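# Jog all three pendant axes to their home marks

## Task

Using the teach pendant, drive every one of its three axes until each sits at its own home mark.

## Robot and tools

Robot: two arms, left_arm and right_arm, each ending in a five-finger hand (right_arm a right hand, left_arm its mirror image). Bases in the scene frame: left_arm at (-0.048, +0.358, 0) m, right_arm at (-0.064, -0.496, 0) m, both turned only slightly about z. Scene frame: origin at table-top height midway between the nominal bases, +z up, +x out over the table, left_arm on the +y side. Hand positions, velocities and Hand targets in results are given in each arm's own base frame; fixed cameras and the table use the scene frame.

Hand point: a point 0.05 m in front of the palm. Its +z runs along the straightened fingers, +y points out of the palm, +x runs across the palm away from the thumb on the right hand and toward the thumb on the left. Straight fingertips lie about 0.06-0.07 m past it along +z. A bracket on the little-finger side of the wrist can strike things, and with fingers level the wrist may hang lower than the hand point and meet the table first.

A ROW is always 28 numbers, each in [-1, 1], even when one arm stays still. Order: left dx, dy, dz, rx, ry, rz, then left little, ring, middle, index, thumb_bend, thumb_turn, force_limit, speed; then the same 14 for the right arm. The six pose numbers are offsets, not poses: they are measured from that arm's Hand target as it was when the action or move began, along that Hand target's own axes. 1.0 equals 0.6 m or 180 degrees; rx, ry, rz form a single rotation vector. Sending six zeros re-requests the current Hand target. Commanded orientation is clipped to 32 degrees from the measured one each step.

The hand numbers are absolute targets: +1 open/straight, -1 closed/curled; thumb_turn +1 puts the thumb beside the palm, -1 in front of it. force_limit maps -1..+1 to roughly 0..10 N at the fingertip (0..15 N for the two thumb motors). speed rises from near zero at -1 to full at +0.48 and stays full above. No value means 'unchanged': repeat the eight hand numbers of the last row actually run for that hand; if none has run yet, send hand_measured followed by hand_force_limit and hand_speed.

Tools:
- execute_actions(actions, cameras): actions is a list of actions; each action is a list of 1 to 15 rows, one row per 1/30 s step; a short action repeats its final row to fill 15 steps. Every row in an action counts from that action's start pose. cameras lists names, ["all"] or []; by default images come only with an empty actions list.
- move(target, speed, blend, stop_force, zero, blocking, cameras): target is one 28-number row or up to 15 rows; every row's offsets count from the Hand targets at the move's start, not from the preceding row. speed: m/s, 0.002 to 3.6, default 0.25 (turns up to twice that in rad/s), one value or one per target. blend: corner rounding in m, one value or one per target; 0 stops at each target. stop_force: 3 to 120 N, shared by both arms; an arm's path ends when its wrist sensor feels that much push against its travel. zero (only with stop_force) re-zeros before the move when true. blocking=false returns after about 0.5 s while motion continues, and cannot be combined with stop_force. Paths are straight, do not avoid obstacles, and end together within 10 s.
- wait(seconds 0 to 10, cameras); stop(cameras) brakes a running move; zoom_image(camera, region [x0, y0, x1, y1] in image pixels, at most 504 by 504) on cam_high, cam_low, cam_left_wrist or cam_right_wrist, all 672x504; show_instructions() shows the reference images; zero_wrist_force(arm); finished_scene(scene) ends the current scene, irreversibly, giving its number.

Results: per arm, end_effector_position (m), end_effector_quat_wxyz, velocities, Hand target (the base for the next offsets), joint positions and torques, Wrist force and Wrist torque (in hand axes), plus a peak reading line. hand_measured, hand_stopped_by (moving, target, force, stalled, fault) and hand_load_n list six values in motor order. A move adds a 'move:' line: done, off_target, moving, held or fault, with limits=paced (pose clipped) or limits=held (steps withheld). A hand point often rests a little short of its Hand target; a new command, even zeros, asks again, or send the missing distance as an offset.

Cautions: arms are stiff, so aiming even slightly beyond a firm contact can trigger a stop. Joint contact torque beyond the limits (132 N m for the three big joints, 24.6 N m for the wrists) or roughly 150 N of outside force halts the arm for 10 s. Keep the arms from touching each other; the clearance check does not guard fingers. Approach buttons or knobs slowly, with a modest stop_force, and move away without stop_force. Do not knock anything off the table or drop it. Holding loads or straining at unreachable poses heats motors; 70 °C prints MOTOR HOT, 85 °C brakes the arm for 30-60 s. Avoid paths passing close to an arm's own base.

Each tool is called after "Request:" as a command line: name --argument value for each argument, lists and objects as JSON in quotes; but a table of rows of numbers goes row by row, as --pt "numbers of a row", without its own name.

Reference images:

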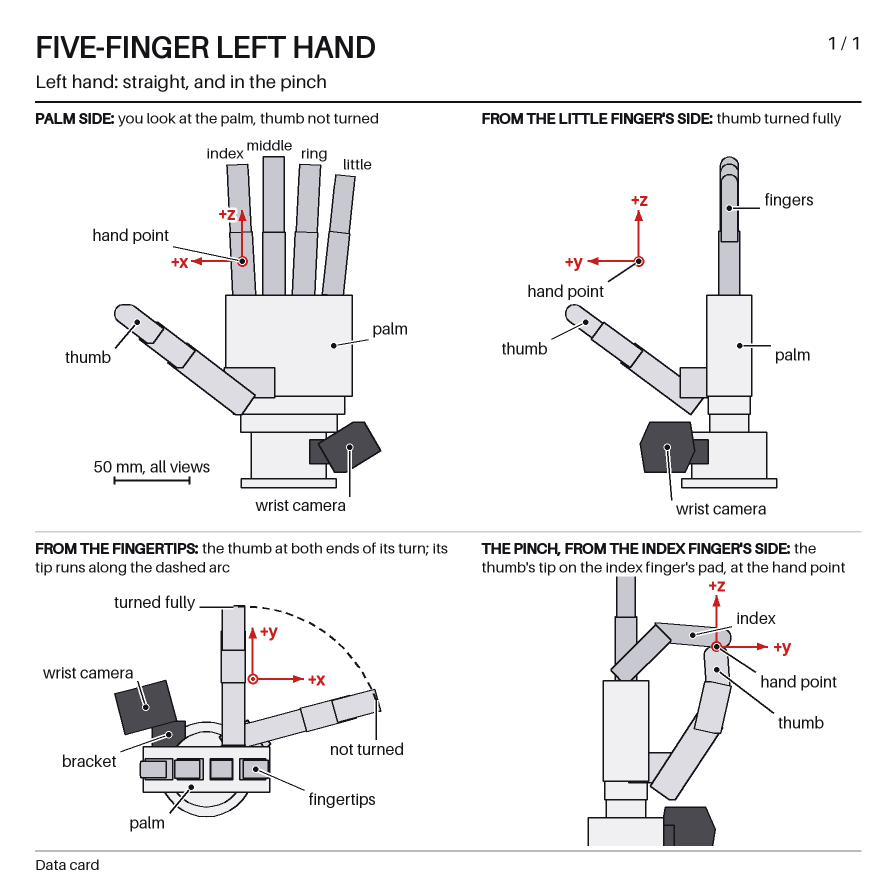

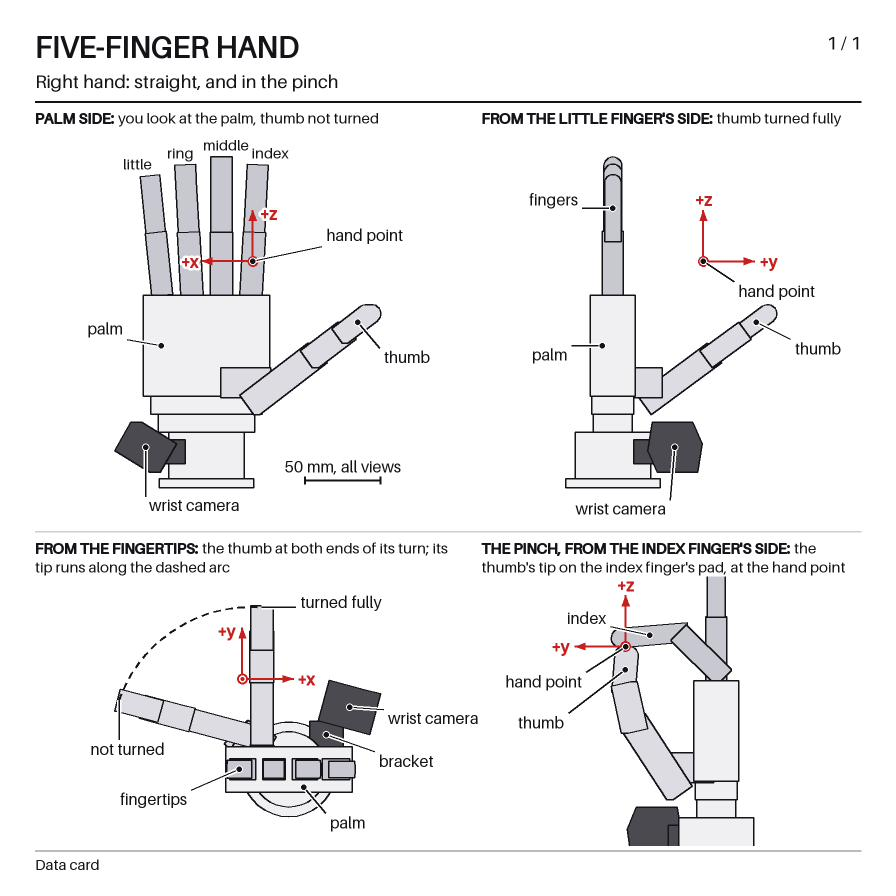

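## Session

Request:
execute_actions --actions '[]'

Scene clock: 0.00 s.
left_arm: end_effector_position=(+0.5507, -0.6194, +0.3604) hand_measured=(+1.000, +1.000, +1.000, +1.000, +1.000, +1.000) hand_load_n=(+0.0, +0.0, +0.0, +0.0, +0.0, +0.0) hand_stopped_by=(target, target, target, target, target, target) hand_force_limit=0.00 hand_speed=-0.80 end_effector_quat_wxyz=(+0.629, +0.453, +0.622, -0.115) | right_arm: end_effector_position=(+0.2255, +0.0719, +0.2655) hand_measured=(+1.000, +1.000, +1.000, +1.000, +1.000, +1.000) hand_load_n=(-0.5, +0.0, +0.0, +0.0, +0.0, +0.0) hand_stopped_by=(target, target, target, target, target, target) hand_force_limit=0.00 hand_speed=-0.80 end_effector_quat_wxyz=(-0.054, +0.363, +0.928, -0.067)
Joint positions: left_arm=[2.396 -2.067 -1.152 3.035 -1.508 -1.11] | right_arm=[-0.342 -1.868 2.013 1.538 1.7 -1.16]
Joint velocities: within noise
Joint torques (N m): no reading
Wrist force (N): no reading
Wrist torque (N m): no reading
Wrist force, peak (N): no reading
Hand target: left_arm +0.5507, -0.6194, +0.3604; +0.629, +0.453, +0.622, -0.115 | right_arm +0.2255, +0.0719, +0.2655; -0.054, +0.363, +0.928, -0.067

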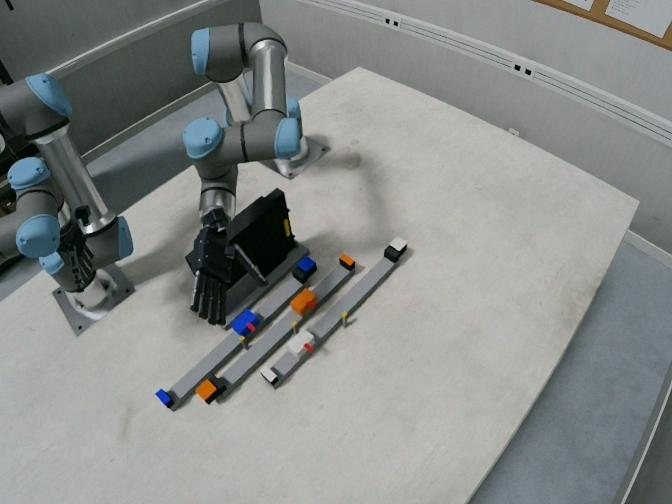

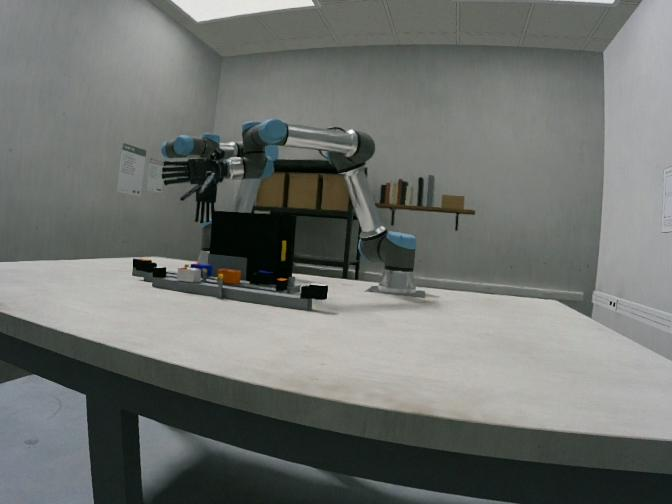

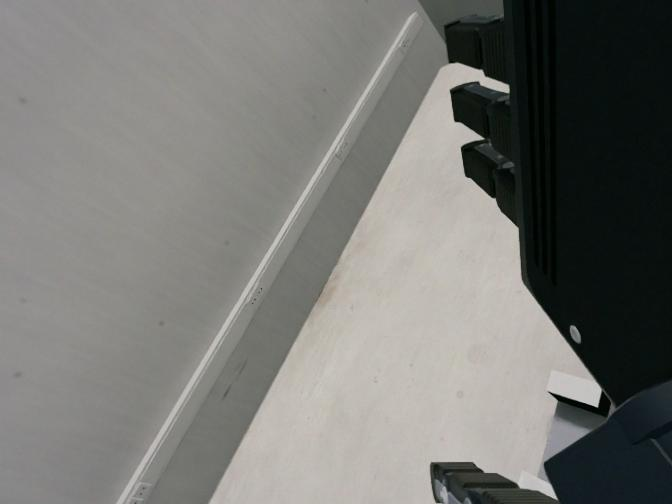

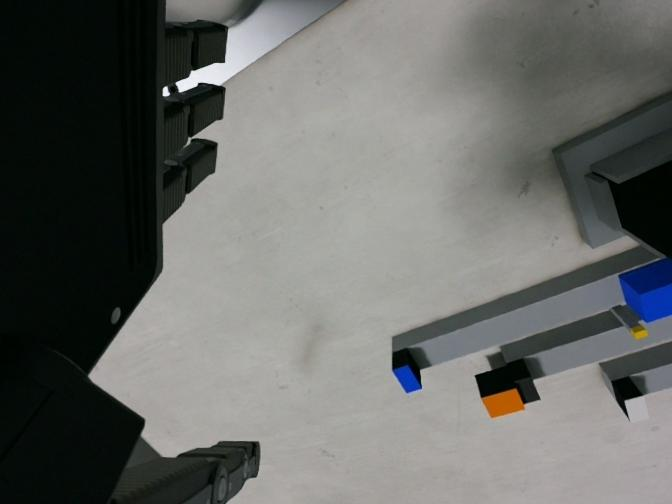

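Request:
zoom_image --camera "cam_high" --region '[140, 170, 420, 420]'

Request:
zoom_image --camera "cam_low" --region '[120, 190, 340, 320]'

Request:
zoom_image --camera "cam_high" --region '[180, 180, 310, 320]'

Scaled by 1.800.

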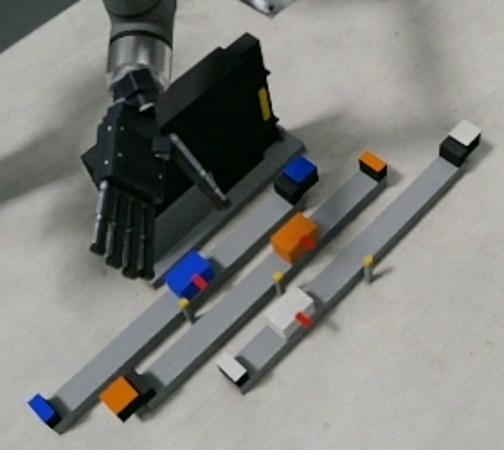

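Scaled by 2.291.

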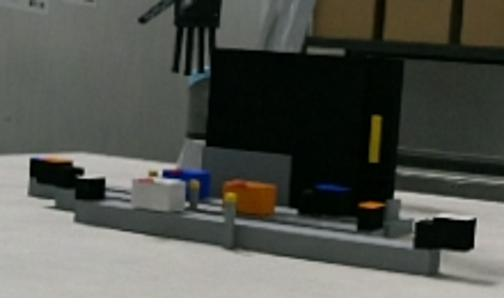

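Scaled by 3.600.

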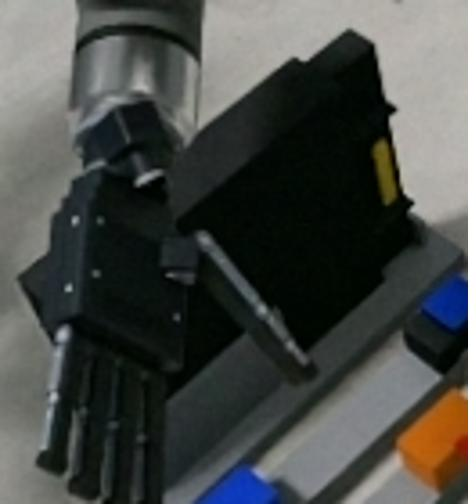

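Request:
move --target '[0.3166,0.705,-0.708,-0.2217,0.1067,-0.046,1,1,1,1,1,1,0,-0.8,0,0,0,0,0,0,1,1,1,1,1,1,0,-0.8]' --speed 0.3 --cameras '["cam_high","cam_low"]'

Scene clock: 37.93 s.
left_arm: end_effector_position=(+0.5997, +0.0008, +0.4502) hand_measured=(+1.000, +1.000, +1.000, +1.000, +1.000, +1.000) hand_load_n=(+0.0, +0.0, +0.0, +0.0, +0.0, +0.0) hand_stopped_by=(target, target, target, target, target, target) hand_force_limit=0.00 hand_speed=-0.80 end_effector_quat_wxyz=(+0.625, +0.180, +0.748, +0.135) | right_arm: end_effector_position=(+0.2255, +0.0719, +0.2655) hand_measured=(+1.000, +1.000, +1.000, +1.000, +1.000, +1.000) hand_load_n=(+0.0, +0.0, +0.0, +0.0, +0.0, +0.0) hand_stopped_by=(target, target, target, target, target, target) hand_force_limit=0.00 hand_speed=-0.80 end_effector_quat_wxyz=(-0.054, +0.363, +0.928, -0.067)
Joint positions: left_arm=[3.352 -1.473 -1.643 2.927 -1.341 -1.079] | right_arm=[-0.342 -1.868 2.013 1.538 1.7 -1.16]
Joint torques (N m): left_arm=[8.63 2.86 25.81 -1.19 1.32 2.49] | right_arm=[-0.74 -5.43 -18.11 2.82 0.66 0.32]
Wrist force (N): left_arm=[0.1 -0.2 -0.3] | right_arm=[0.5 -0.1 0.0]
Wrist torque (N m): left_arm=[-0.02 -0.01 -0.04] | right_arm=[-0.02 -0.08 0.03]
Wrist force, peak (N): left_arm=[-0.4 -1.0 0.4] | right_arm=[0.1 -0.4 0.5]
Hand target: left_arm +0.5997, +0.0010, +0.4502; +0.625, +0.180, +0.748, +0.135 | right_arm +0.2255, +0.0719, +0.2655; -0.054, +0.363, +0.928, -0.067
Off the commanded pose: left_arm 0.000 m, 0 deg | right_arm 0.000 m, 0 deg.
move: done
Images, in order (width x height): cam_high 672x504, cam_low 672x504.

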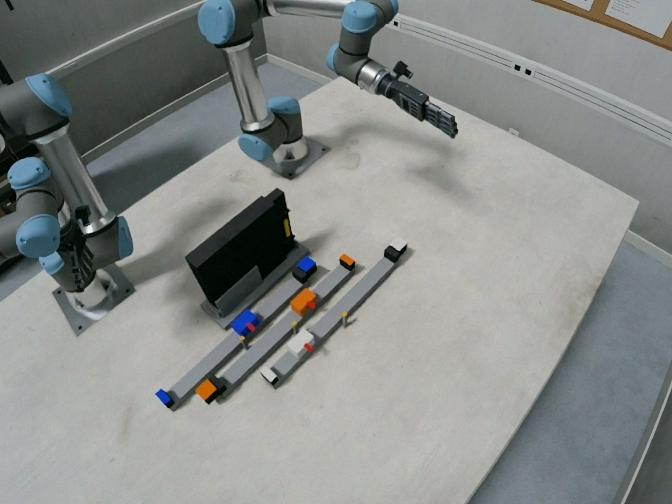

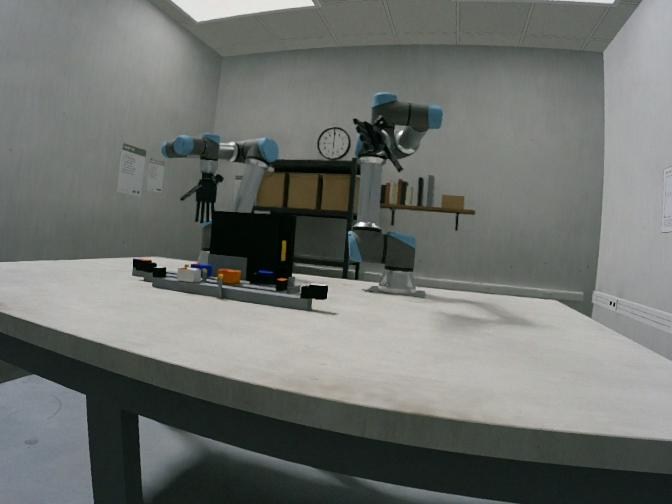

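Request:
zoom_image --camera "cam_high" --region '[180, 170, 320, 330]'

Request:
zoom_image --camera "cam_low" --region '[200, 200, 340, 310]'

Scaled by 3.150.

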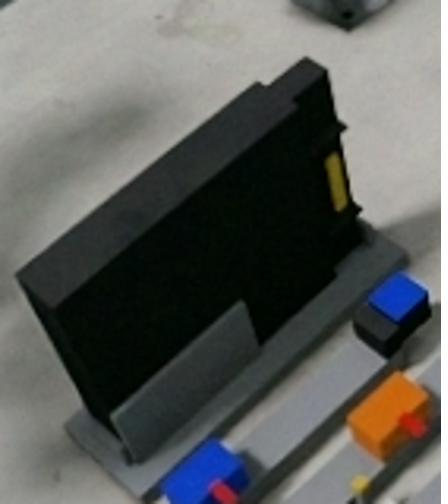

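Scaled by 3.600.

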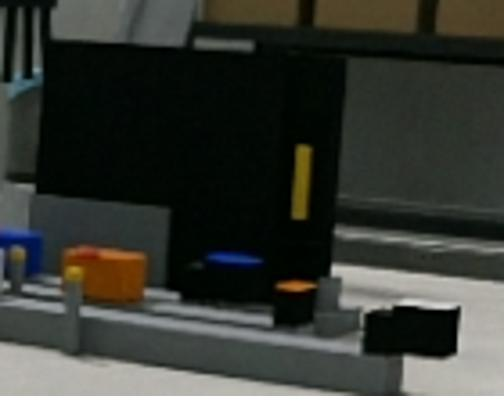

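Request:
move --target '[0,0,0,0,0,0,1,1,1,1,1,1,0,-0.8,0.6153,0.1793,-0.1813,-0.0788,-0.1252,-0.2293,1,1,1,1,1,1,0,-0.8]' --speed 0.25 --cameras '["all"]'

Scene clock: 52.67 s.
left_arm: end_effector_position=(+0.5997, +0.0010, +0.4502) hand_measured=(+1.000, +1.000, +1.000, +1.000, +1.000, +1.000) hand_load_n=(+0.0, +0.0, +0.0, +0.0, +0.0, +0.0) hand_stopped_by=(target, target, target, target, target, target) hand_force_limit=0.00 hand_speed=-0.80 end_effector_quat_wxyz=(+0.625, +0.180, +0.748, +0.135) | right_arm: end_effector_position=(+0.0436, +0.4107, +0.3741) hand_measured=(+1.000, +1.000, +1.000, +1.000, +1.000, +1.000) hand_load_n=(+0.0, +0.0, +0.0, +0.0, +0.0, +0.0) hand_stopped_by=(target, target, target, target, target, target) hand_force_limit=0.00 hand_speed=-0.80 end_effector_quat_wxyz=(+0.148, +0.000, +0.989, +0.000)
Joint positions: left_arm=[3.353 -1.473 -1.642 2.927 -1.34 -1.079] | right_arm=[1.354 -1.483 1.419 1.568 1.861 -0.227]
Joint torques (N m): left_arm=[8.59 3.42 26.42 -1.18 1.36 2.28] | right_arm=[11.35 -11.14 -25.37 5.23 2.14 2.77]
Wrist force (N): left_arm=[-0.1 -0.5 0.0] | right_arm=[-0.1 0.3 0.1]
Wrist torque (N m): left_arm=[-0.08 0.03 -0.04] | right_arm=[0.04 -0.14 0.00]
Wrist force, peak (N): left_arm=[-0.5 -0.2 -0.4] | right_arm=[-0.9 -0.3 0.3]
Hand target: left_arm +0.5997, +0.0010, +0.4502; +0.625, +0.180, +0.748, +0.135 | right_arm +0.0436, +0.4108, +0.3742; +0.148, +0.000, +0.989, +0.000
Off the commanded pose: left_arm 0.000 m, 0 deg | right_arm 0.000 m, 0 deg.
move: done
camera_calibration:
cam_left_wrist: T_world_to_cam=[[-0.129339, -0.73418, -0.666521, 0.380441], [-0.605598, 0.590734, -0.533183, 0.603772], [0.785189, 0.334683, -0.521023, -0.123775], [0, 0, 0, 1]] pos_world=[0.512035, -0.0359305, 0.511004]
cam_right_wrist: T_world_to_cam=[[-0.240745, 0.967508, -0.0772652, -0.356899], [0.640552, 0.218187, 0.736266, -0.397801], [0.729202, 0.12776, -0.672267, 0.286567], [0, 0, 0, 1]] pos_world=[-0.0400744, 0.395486, 0.457961]

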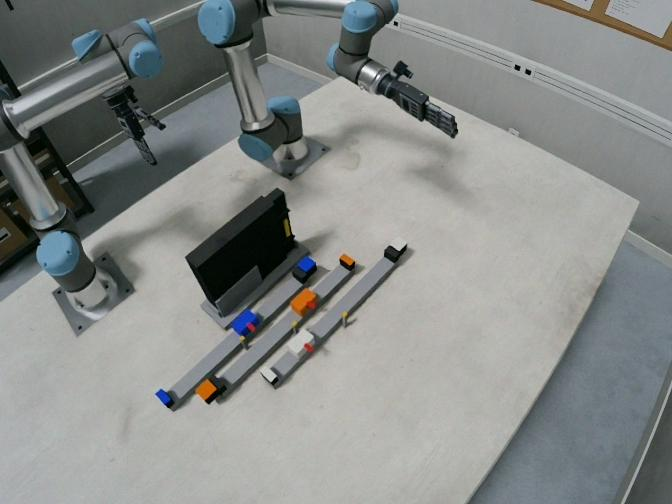

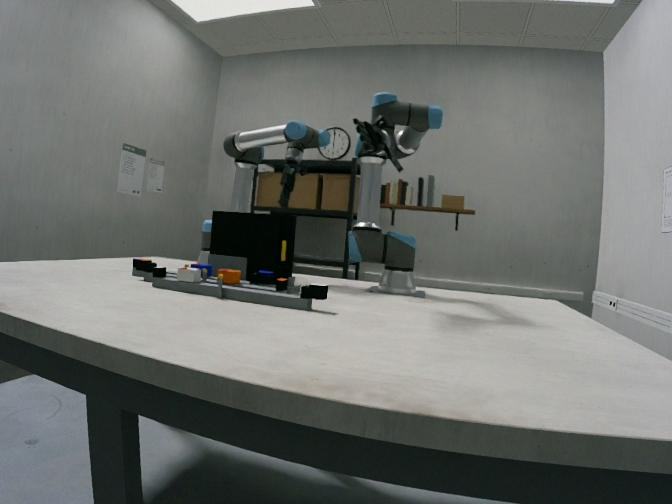

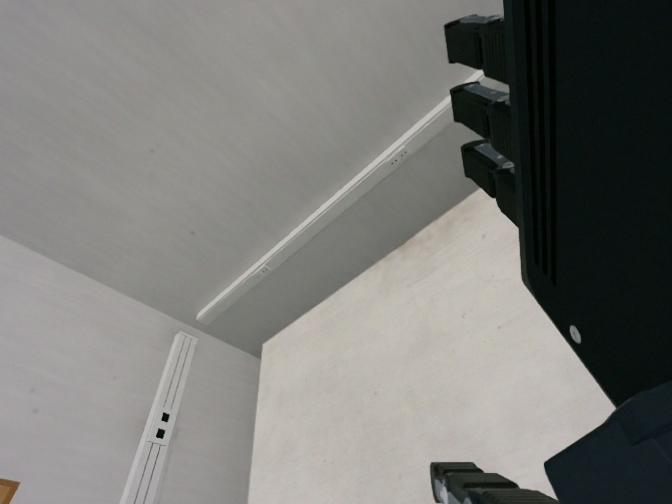

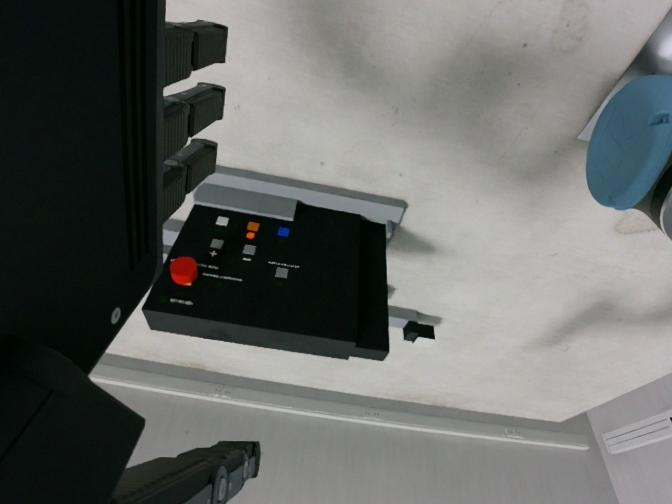

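Request:
zoom_image --camera "cam_right_wrist" --region '[140, 170, 420, 370]'

Request:
zoom_image --camera "cam_right_wrist" --region '[150, 200, 310, 320]'

Scaled by 1.800.

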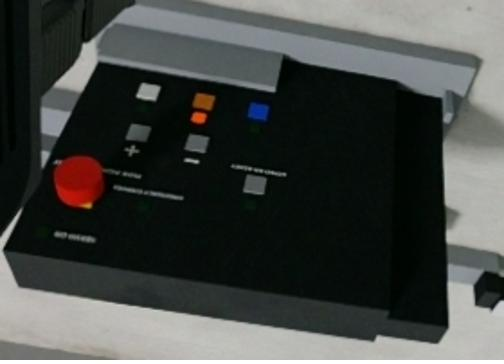

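Scaled by 3.150.

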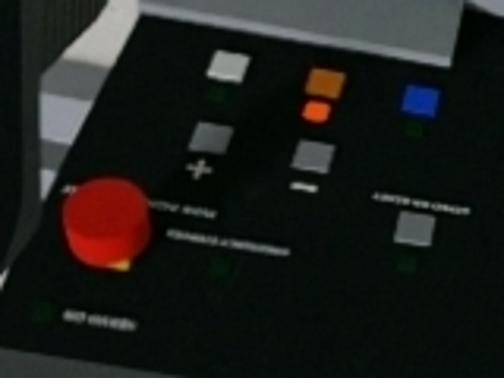

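Request:
move --target '[0,0,0,0,0,0,1,1,1,1,1,1,0,-0.8,-0.151,-0.05,0.269,0,0,0,1,1,1,1,1,1,0,-0.8]' --speed 0.25 --cameras '["cam_right_wrist","cam_high"]'

Scene clock: 62.77 s.
left_arm: end_effector_position=(+0.5997, +0.0010, +0.4502) hand_measured=(+1.000, +1.000, +1.000, +1.000, +1.000, +1.000) hand_load_n=(+0.0, +0.0, +0.0, +0.0, +0.0, +0.0) hand_stopped_by=(target, target, target, target, target, target) hand_force_limit=0.00 hand_speed=-0.80 end_effector_quat_wxyz=(+0.625, +0.180, +0.748, +0.135) | right_arm: end_effector_position=(+0.1775, +0.3809, +0.2465) hand_measured=(+1.000, +1.000, +1.000, +1.000, +1.000, +1.000) hand_load_n=(+0.0, +0.0, +0.0, +0.0, +0.0, +0.0) hand_stopped_by=(target, target, target, target, target, target) hand_force_limit=0.00 hand_speed=-0.80 end_effector_quat_wxyz=(+0.148, +0.000, +0.989, +0.000)
Joint positions: left_arm=[3.353 -1.473 -1.642 2.927 -1.34 -1.079] | right_arm=[0.925 -1.529 1.767 1.15 1.807 -0.667]
Joint torques (N m): left_arm=[7.61 4.73 27.23 -1.07 1.53 2.39] | right_arm=[-12.24 -9.47 -12.35 -0.83 -0.7 -2.27]
Wrist force (N): left_arm=[0.0 -0.3 -0.3] | right_arm=[-0.1 0.2 0.4]
Wrist torque (N m): left_arm=[-0.03 0.00 -0.04] | right_arm=[0.00 -0.12 0.11]
Wrist force, peak (N): left_arm=[-0.5 -0.2 -0.1] | right_arm=[-0.9 0.1 1.2]
Hand target: left_arm +0.5997, +0.0010, +0.4502; +0.625, +0.180, +0.748, +0.135 | right_arm +0.1776, +0.3809, +0.2464; +0.148, +0.000, +0.989, +0.000
Off the commanded pose: left_arm 0.000 m, 0 deg | right_arm 0.000 m, 0 deg.
move: done
camera_calibration:
cam_right_wrist: T_world_to_cam=[[-0.240633, 0.967515, -0.0775256, -0.305739], [0.640354, 0.218272, 0.736413, -0.38314], [0.729412, 0.127562, -0.672076, 0.107004], [0, 0, 0, 1]] pos_world=[0.0937246, 0.365786, 0.330362]
Images, in order (width x height): cam_high 672x504, cam_right_wrist 672x504.

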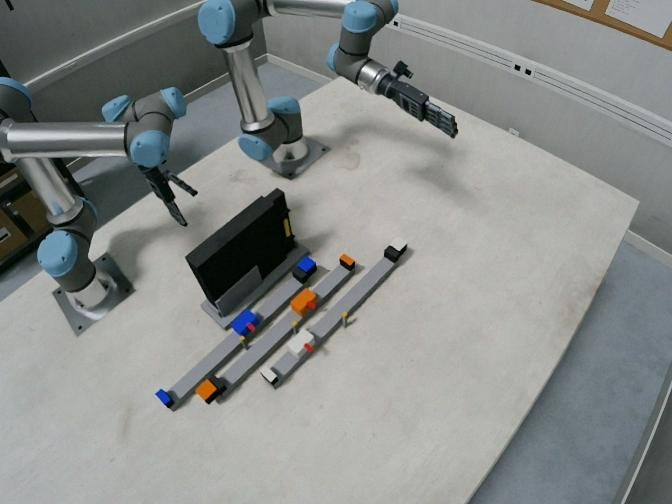

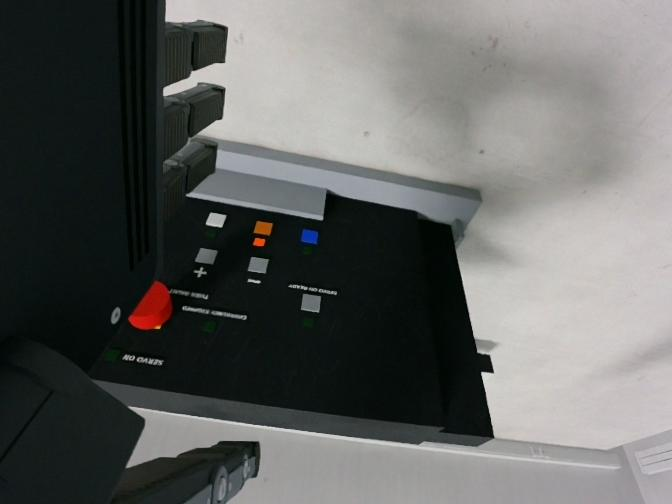

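Request:
zoom_image --camera "cam_right_wrist" --region '[100, 190, 360, 390]'

Request:
zoom_image --camera "cam_right_wrist" --region '[100, 270, 220, 380]'

Request:
zoom_image --camera "cam_right_wrist" --region '[180, 200, 350, 340]'

Scaled by 1.938.

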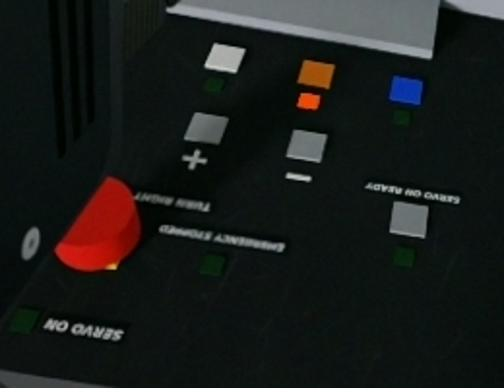

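Scaled by 4.200.

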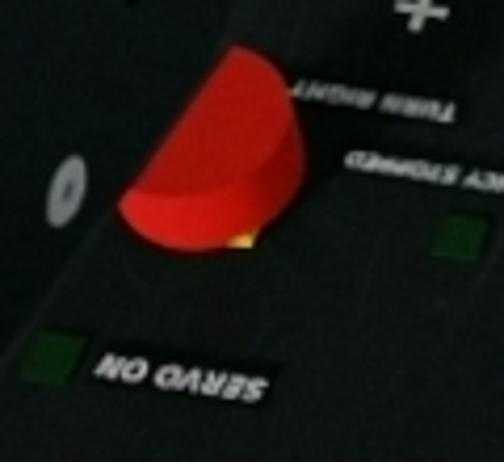

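Scaled by 2.965.

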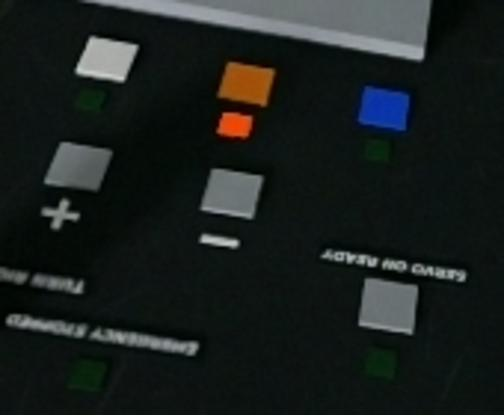

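Request:
move --target '[0.1367,-0.1643,-0.1308,-0.0764,0.028,0.8535,1,1,1,1,1,1,0,-0.8,0,0,0,0,0,0,1,1,1,1,1,1,0,-0.8]' --speed 0.6 --cameras '["cam_high","cam_left_wrist"]'

Scene clock: 153.60 s.
left_arm: end_effector_position=(+0.5000, -0.0500, +0.3499) hand_measured=(+1.000, +1.000, +1.000, +1.000, +1.000, +1.000) hand_load_n=(+0.0, +0.0, +0.0, +0.0, +0.0, +0.0) hand_stopped_by=(target, target, target, target, target, target) hand_force_limit=0.00 hand_speed=-0.80 end_effector_quat_wxyz=(+0.000, +0.707, +0.000, +0.707) | right_arm: end_effector_position=(+0.1776, +0.3809, +0.2464) hand_measured=(+1.000, +1.000, +1.000, +1.000, +1.000, +1.000) hand_load_n=(+0.0, +0.5, +0.0, +0.0, +0.0, +0.0) hand_stopped_by=(target, target, target, target, target, target) hand_force_limit=0.00 hand_speed=-0.80 end_effector_quat_wxyz=(+0.148, +0.000, +0.989, +0.000)
Joint positions: left_arm=[3.745 -1.197 -2.308 3.505 -0.968 1.571] | right_arm=[0.925 -1.529 1.767 1.15 1.807 -0.668]
Joint torques (N m): left_arm=[8.18 15.91 25.02 -0.69 1.35 1.74] | right_arm=[-12.53 -18.54 -12.95 -0.98 -0.87 -2.27]
Wrist force (N): left_arm=[-2.6 1.5 0.7] | right_arm=[-0.4 0.1 0.3]
Wrist torque (N m): left_arm=[0.22 0.37 -0.09] | right_arm=[-0.01 -0.06 0.09]
Wrist force, peak (N): left_arm=[-2.6 1.5 0.7] | right_arm=[-0.6 0.4 0.5]
Hand target: left_arm +0.5000, -0.0500, +0.3499; +0.000, +0.707, +0.000, +0.707 | right_arm +0.1776, +0.3809, +0.2464; +0.148, +0.000, +0.989, +0.000
Off the commanded pose: left_arm 0.000 m, 0 deg | right_arm 0.000 m, 0 deg.
move: done
camera_calibration:
cam_left_wrist: T_world_to_cam=[[0.0112979, 0.95706, 0.289669, -0.057226], [-0.510918, -0.243493, 0.824423, -0.04399], [0.859555, -0.157312, 0.486229, -0.494863], [0, 0, 0, 1]] pos_world=[0.403533, -0.0337904, 0.29346]
Images, in order (width x height): cam_high 672x504, cam_left_wrist 672x504.

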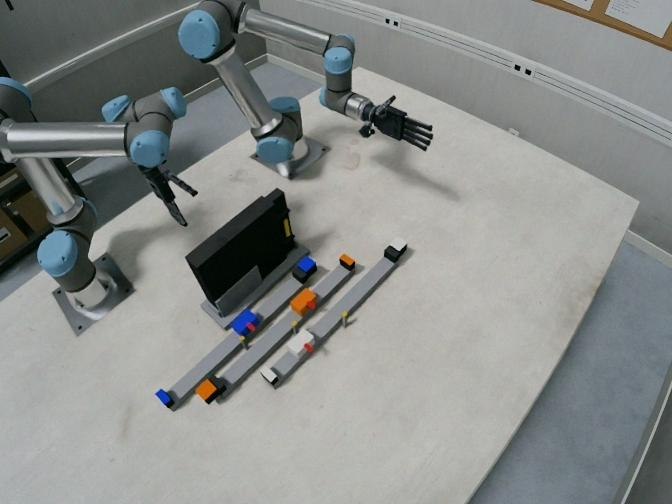

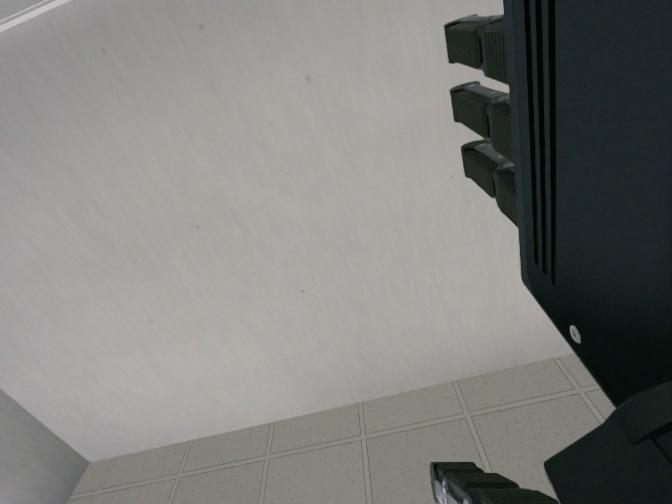

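Request:
move --target '[-0.1667,0.2833,-0.13,-0.5166,0,0,1,1,1,1,1,1,0,-0.8,0,0,0,0,0,0,1,1,1,1,1,1,0,-0.8]' --speed 0.5 --cameras '["all"]'

Scene clock: 158.03 s.
left_arm: end_effector_position=(+0.4220, -0.2199, +0.2499) hand_measured=(+1.000, +1.000, +1.000, +1.000, +1.000, +1.000) hand_load_n=(+0.0, +0.0, +0.0, +0.0, +0.0, +0.0) hand_stopped_by=(target, target, target, target, target, target) hand_force_limit=0.00 hand_speed=-0.80 end_effector_quat_wxyz=(+0.513, +0.487, -0.513, +0.487) | right_arm: end_effector_position=(+0.1776, +0.3809, +0.2464) hand_measured=(+1.000, +1.000, +1.000, +1.000, +1.000, +1.000) hand_load_n=(+0.5, -0.5, +0.0, +0.0, +0.0, +0.0) hand_stopped_by=(target, target, target, target, target, target) hand_force_limit=0.00 hand_speed=-0.80 end_effector_quat_wxyz=(+0.148, +0.000, +0.989, +0.000)
Joint positions: left_arm=[3.468 -1.967 -1.82 3.787 0.378 1.57] | right_arm=[0.925 -1.529 1.767 1.15 1.807 -0.668]
Joint torques (N m): left_arm=[-6.97 19.41 21 -2.84 1.39 2.41] | right_arm=[-12.36 -23.25 -12.99 -0.78 -0.92 -2.32]
Wrist force (N): left_arm=[-2.6 1.1 0.3] | right_arm=[-0.2 0.0 0.2]
Wrist torque (N m): left_arm=[0.18 0.35 -0.10] | right_arm=[-0.01 -0.10 0.10]
Wrist force, peak (N): left_arm=[-2.6 1.7 0.9] | right_arm=[-0.6 0.4 0.8]
Hand target: left_arm +0.4220, -0.2200, +0.2499; +0.513, +0.487, -0.513, +0.487 | right_arm +0.1776, +0.3809, +0.2464; +0.148, +0.000, +0.989, +0.000
Off the commanded pose: left_arm 0.000 m, 0 deg | right_arm 0.000 m, 0 deg.
move: done
camera_calibration:
cam_left_wrist: T_world_to_cam=[[0.955182, -0.0608208, 0.289703, -0.48694], [-0.21677, 0.522755, 0.824462, 0.00149706], [-0.201588, -0.850311, 0.486142, -0.110515], [0, 0, 0, 1]] pos_world=[0.443163, -0.124371, 0.19356]
cam_right_wrist: T_world_to_cam=[[-0.240799, 0.967486, -0.0773753, -0.305649], [0.640422, 0.218285, 0.73635, -0.383099], [0.729298, 0.127759, -0.672162, 0.106843], [0, 0, 0, 1]] pos_world=[0.0938254, 0.365686, 0.330261]

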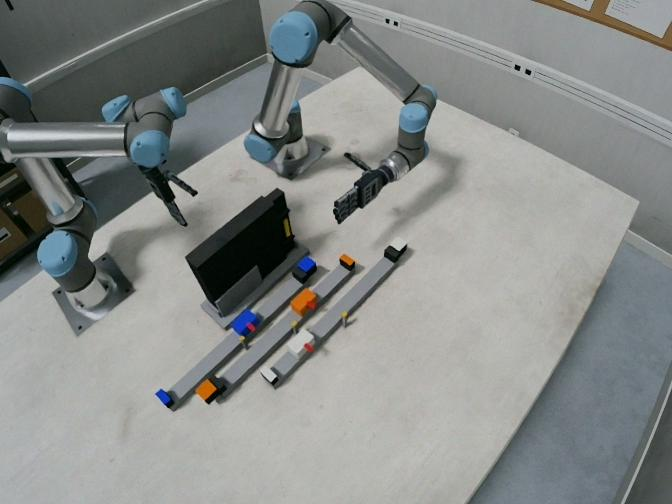

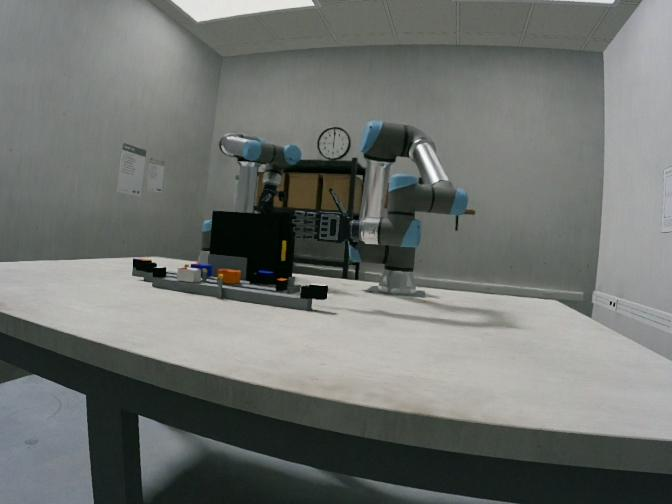

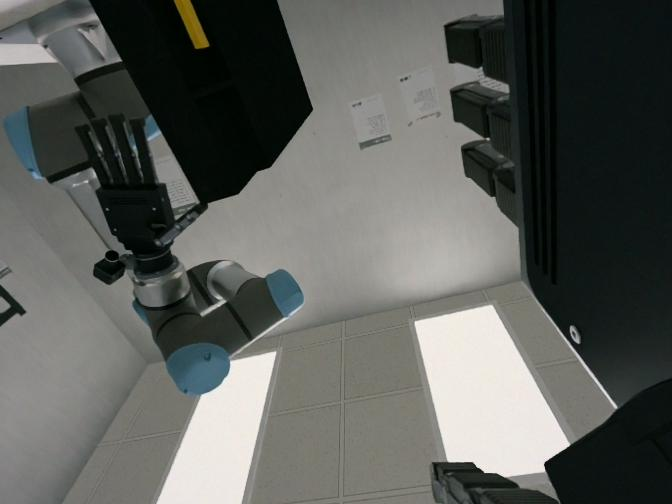

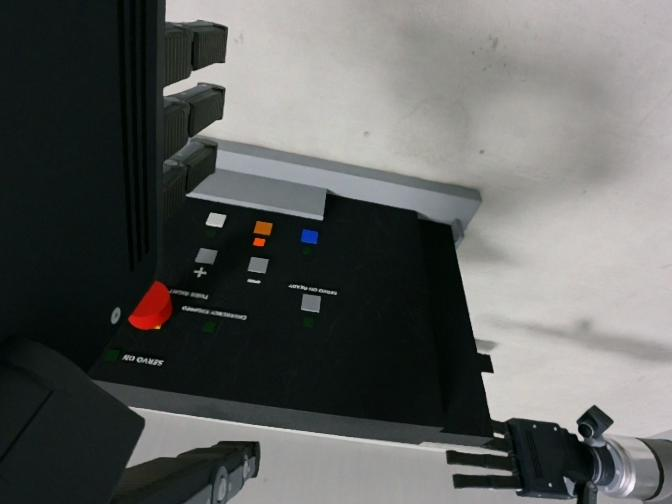

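Request:
move --target '[-0.1333,0,0,0,0,0,1,1,1,1,1,1,0,-0.8,0,0,0,0,0,0,1,1,1,1,1,1,0,-0.8]' --speed 0.3 --cameras '["cam_left_wrist","cam_low","cam_high"]'

Request:
zoom_image --camera "cam_left_wrist" --region '[60, 0, 360, 220]'

Scene clock: 163.77 s.
left_arm: end_effector_position=(+0.4220, -0.2200, +0.1701) hand_measured=(+1.000, +1.000, +1.000, +1.000, +1.000, +1.000) hand_load_n=(+0.0, +0.0, +0.0, +0.0, +0.0, +0.0) hand_stopped_by=(target, target, target, target, target, target) hand_force_limit=0.00 hand_speed=-0.80 end_effector_quat_wxyz=(+0.513, +0.487, -0.513, +0.487) | right_arm: end_effector_position=(+0.1776, +0.3809, +0.2464) hand_measured=(+1.000, +1.000, +1.000, +1.000, +1.000, +1.000) hand_load_n=(+0.0, +0.0, +0.0, -0.5, +0.0, +0.0) hand_stopped_by=(target, target, target, target, target, target) hand_force_limit=0.00 hand_speed=-0.80 end_effector_quat_wxyz=(+0.148, +0.000, +0.989, +0.000)
Joint positions: left_arm=[3.468 -2.099 -1.877 3.976 0.378 1.571] | right_arm=[0.925 -1.529 1.767 1.15 1.807 -0.668]
Joint torques (N m): left_arm=[2.92 20.41 6.47 1.43 -1.13 -2.73] | right_arm=[-12.34 -22.65 -12.68 -0.94 -0.83 -2.22]
Wrist force (N): left_arm=[-2.5 1.4 0.8] | right_arm=[-0.3 -0.1 0.1]
Wrist torque (N m): left_arm=[0.19 0.36 0.15] | right_arm=[-0.03 -0.09 0.08]
Wrist force, peak (N): left_arm=[-3.2 1.5 0.5] | right_arm=[-0.9 -0.1 0.4]
Hand target: left_arm +0.4220, -0.2200, +0.1699; +0.513, +0.487, -0.513, +0.487 | right_arm +0.1776, +0.3809, +0.2464; +0.148, +0.000, +0.989, +0.000
Off the commanded pose: left_arm 0.000 m, 0 deg | right_arm 0.000 m, 0 deg.
move: done
camera_calibration:
cam_left_wrist: T_world_to_cam=[[0.955148, -0.0613127, 0.289714, -0.463846], [-0.216465, 0.523058, 0.824351, 0.0673384], [-0.20208, -0.850089, 0.486325, -0.0715318], [0, 0, 0, 1]] pos_world=[0.443162, -0.12447, 0.11366]
Images, in order (width x height): cam_high 672x504, cam_low 672x504, cam_left_wrist 672x504.

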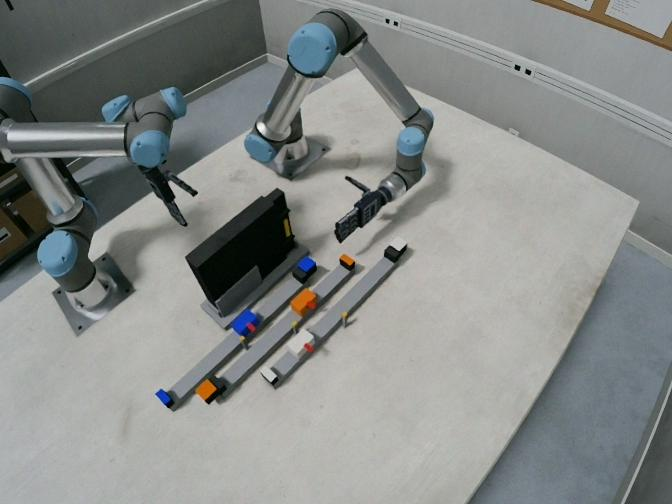

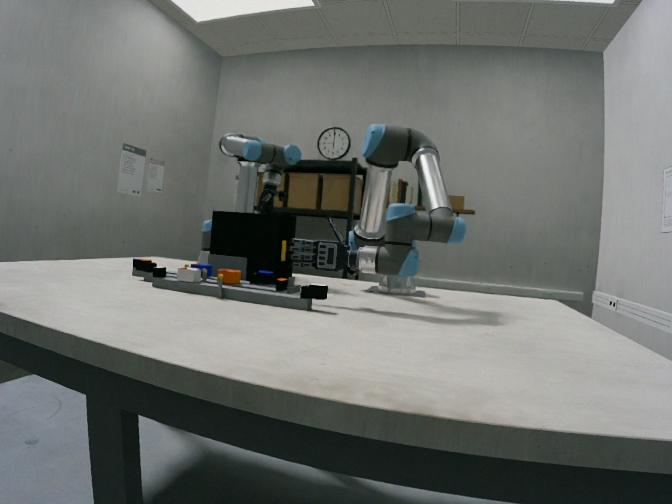

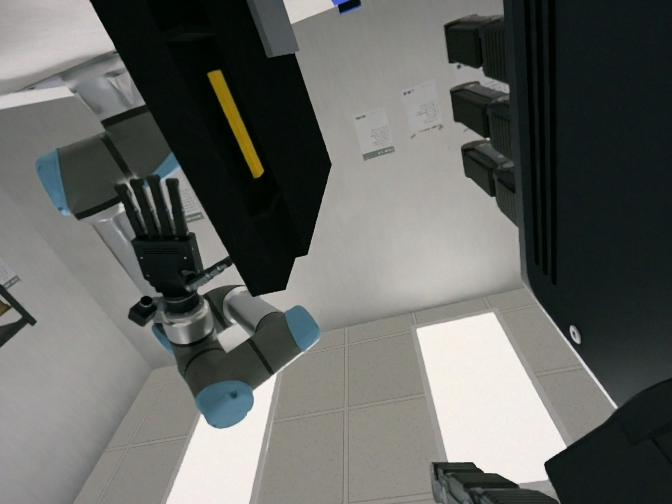

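Scaled by 1.680.

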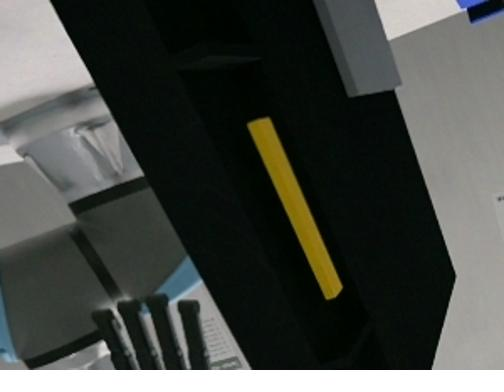

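Request:
zoom_image --camera "cam_high" --region '[255, 180, 325, 260]'

Request:
zoom_image --camera "cam_low" --region '[255, 205, 335, 285]'

Request:
zoom_image --camera "cam_left_wrist" --region '[120, 0, 340, 160]'

Scaled by 6.300.

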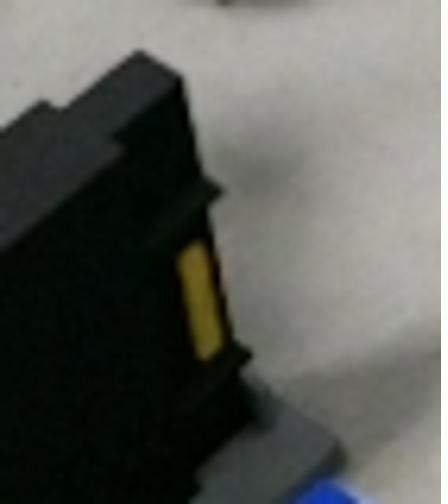

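Scaled by 6.300.

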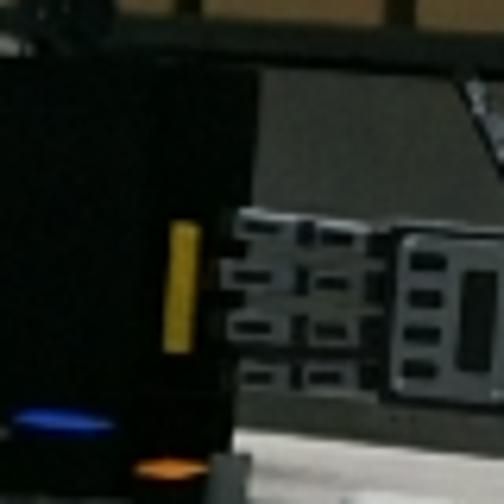

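Scaled by 2.291.

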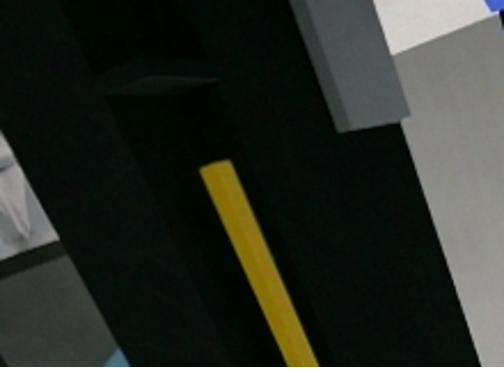

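Request:
zoom_image --camera "cam_high" --region '[225, 300, 275, 355]'

Request:
zoom_image --camera "cam_high" --region '[275, 280, 335, 345]'

Request:
zoom_image --camera "cam_high" --region '[280, 300, 360, 370]'

Scaled by 9.164.

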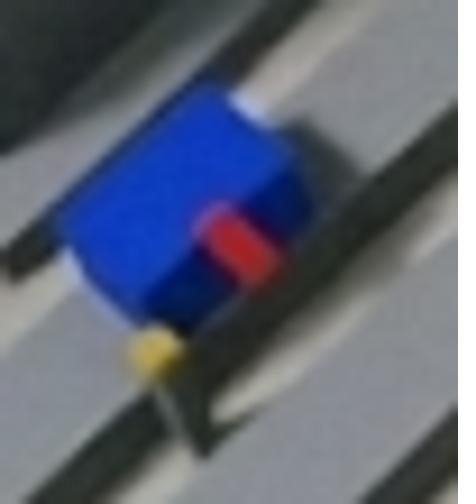

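Scaled by 7.754.

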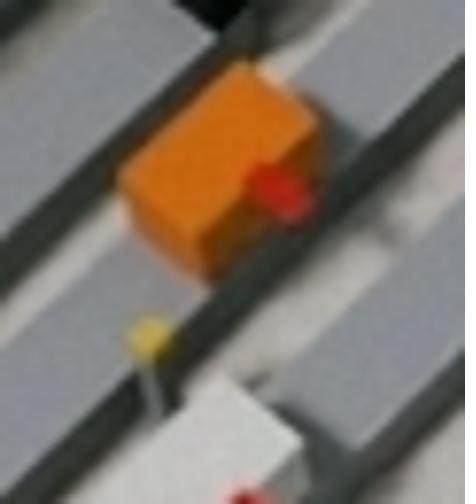

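Scaled by 6.300.

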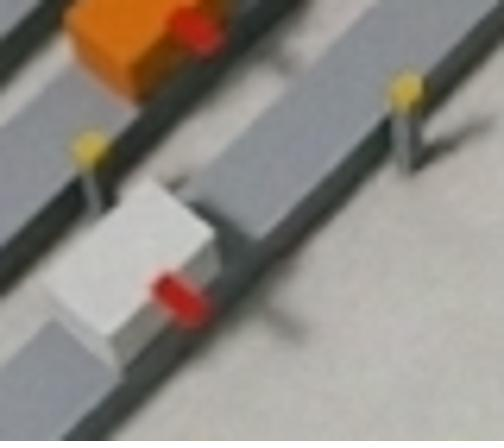

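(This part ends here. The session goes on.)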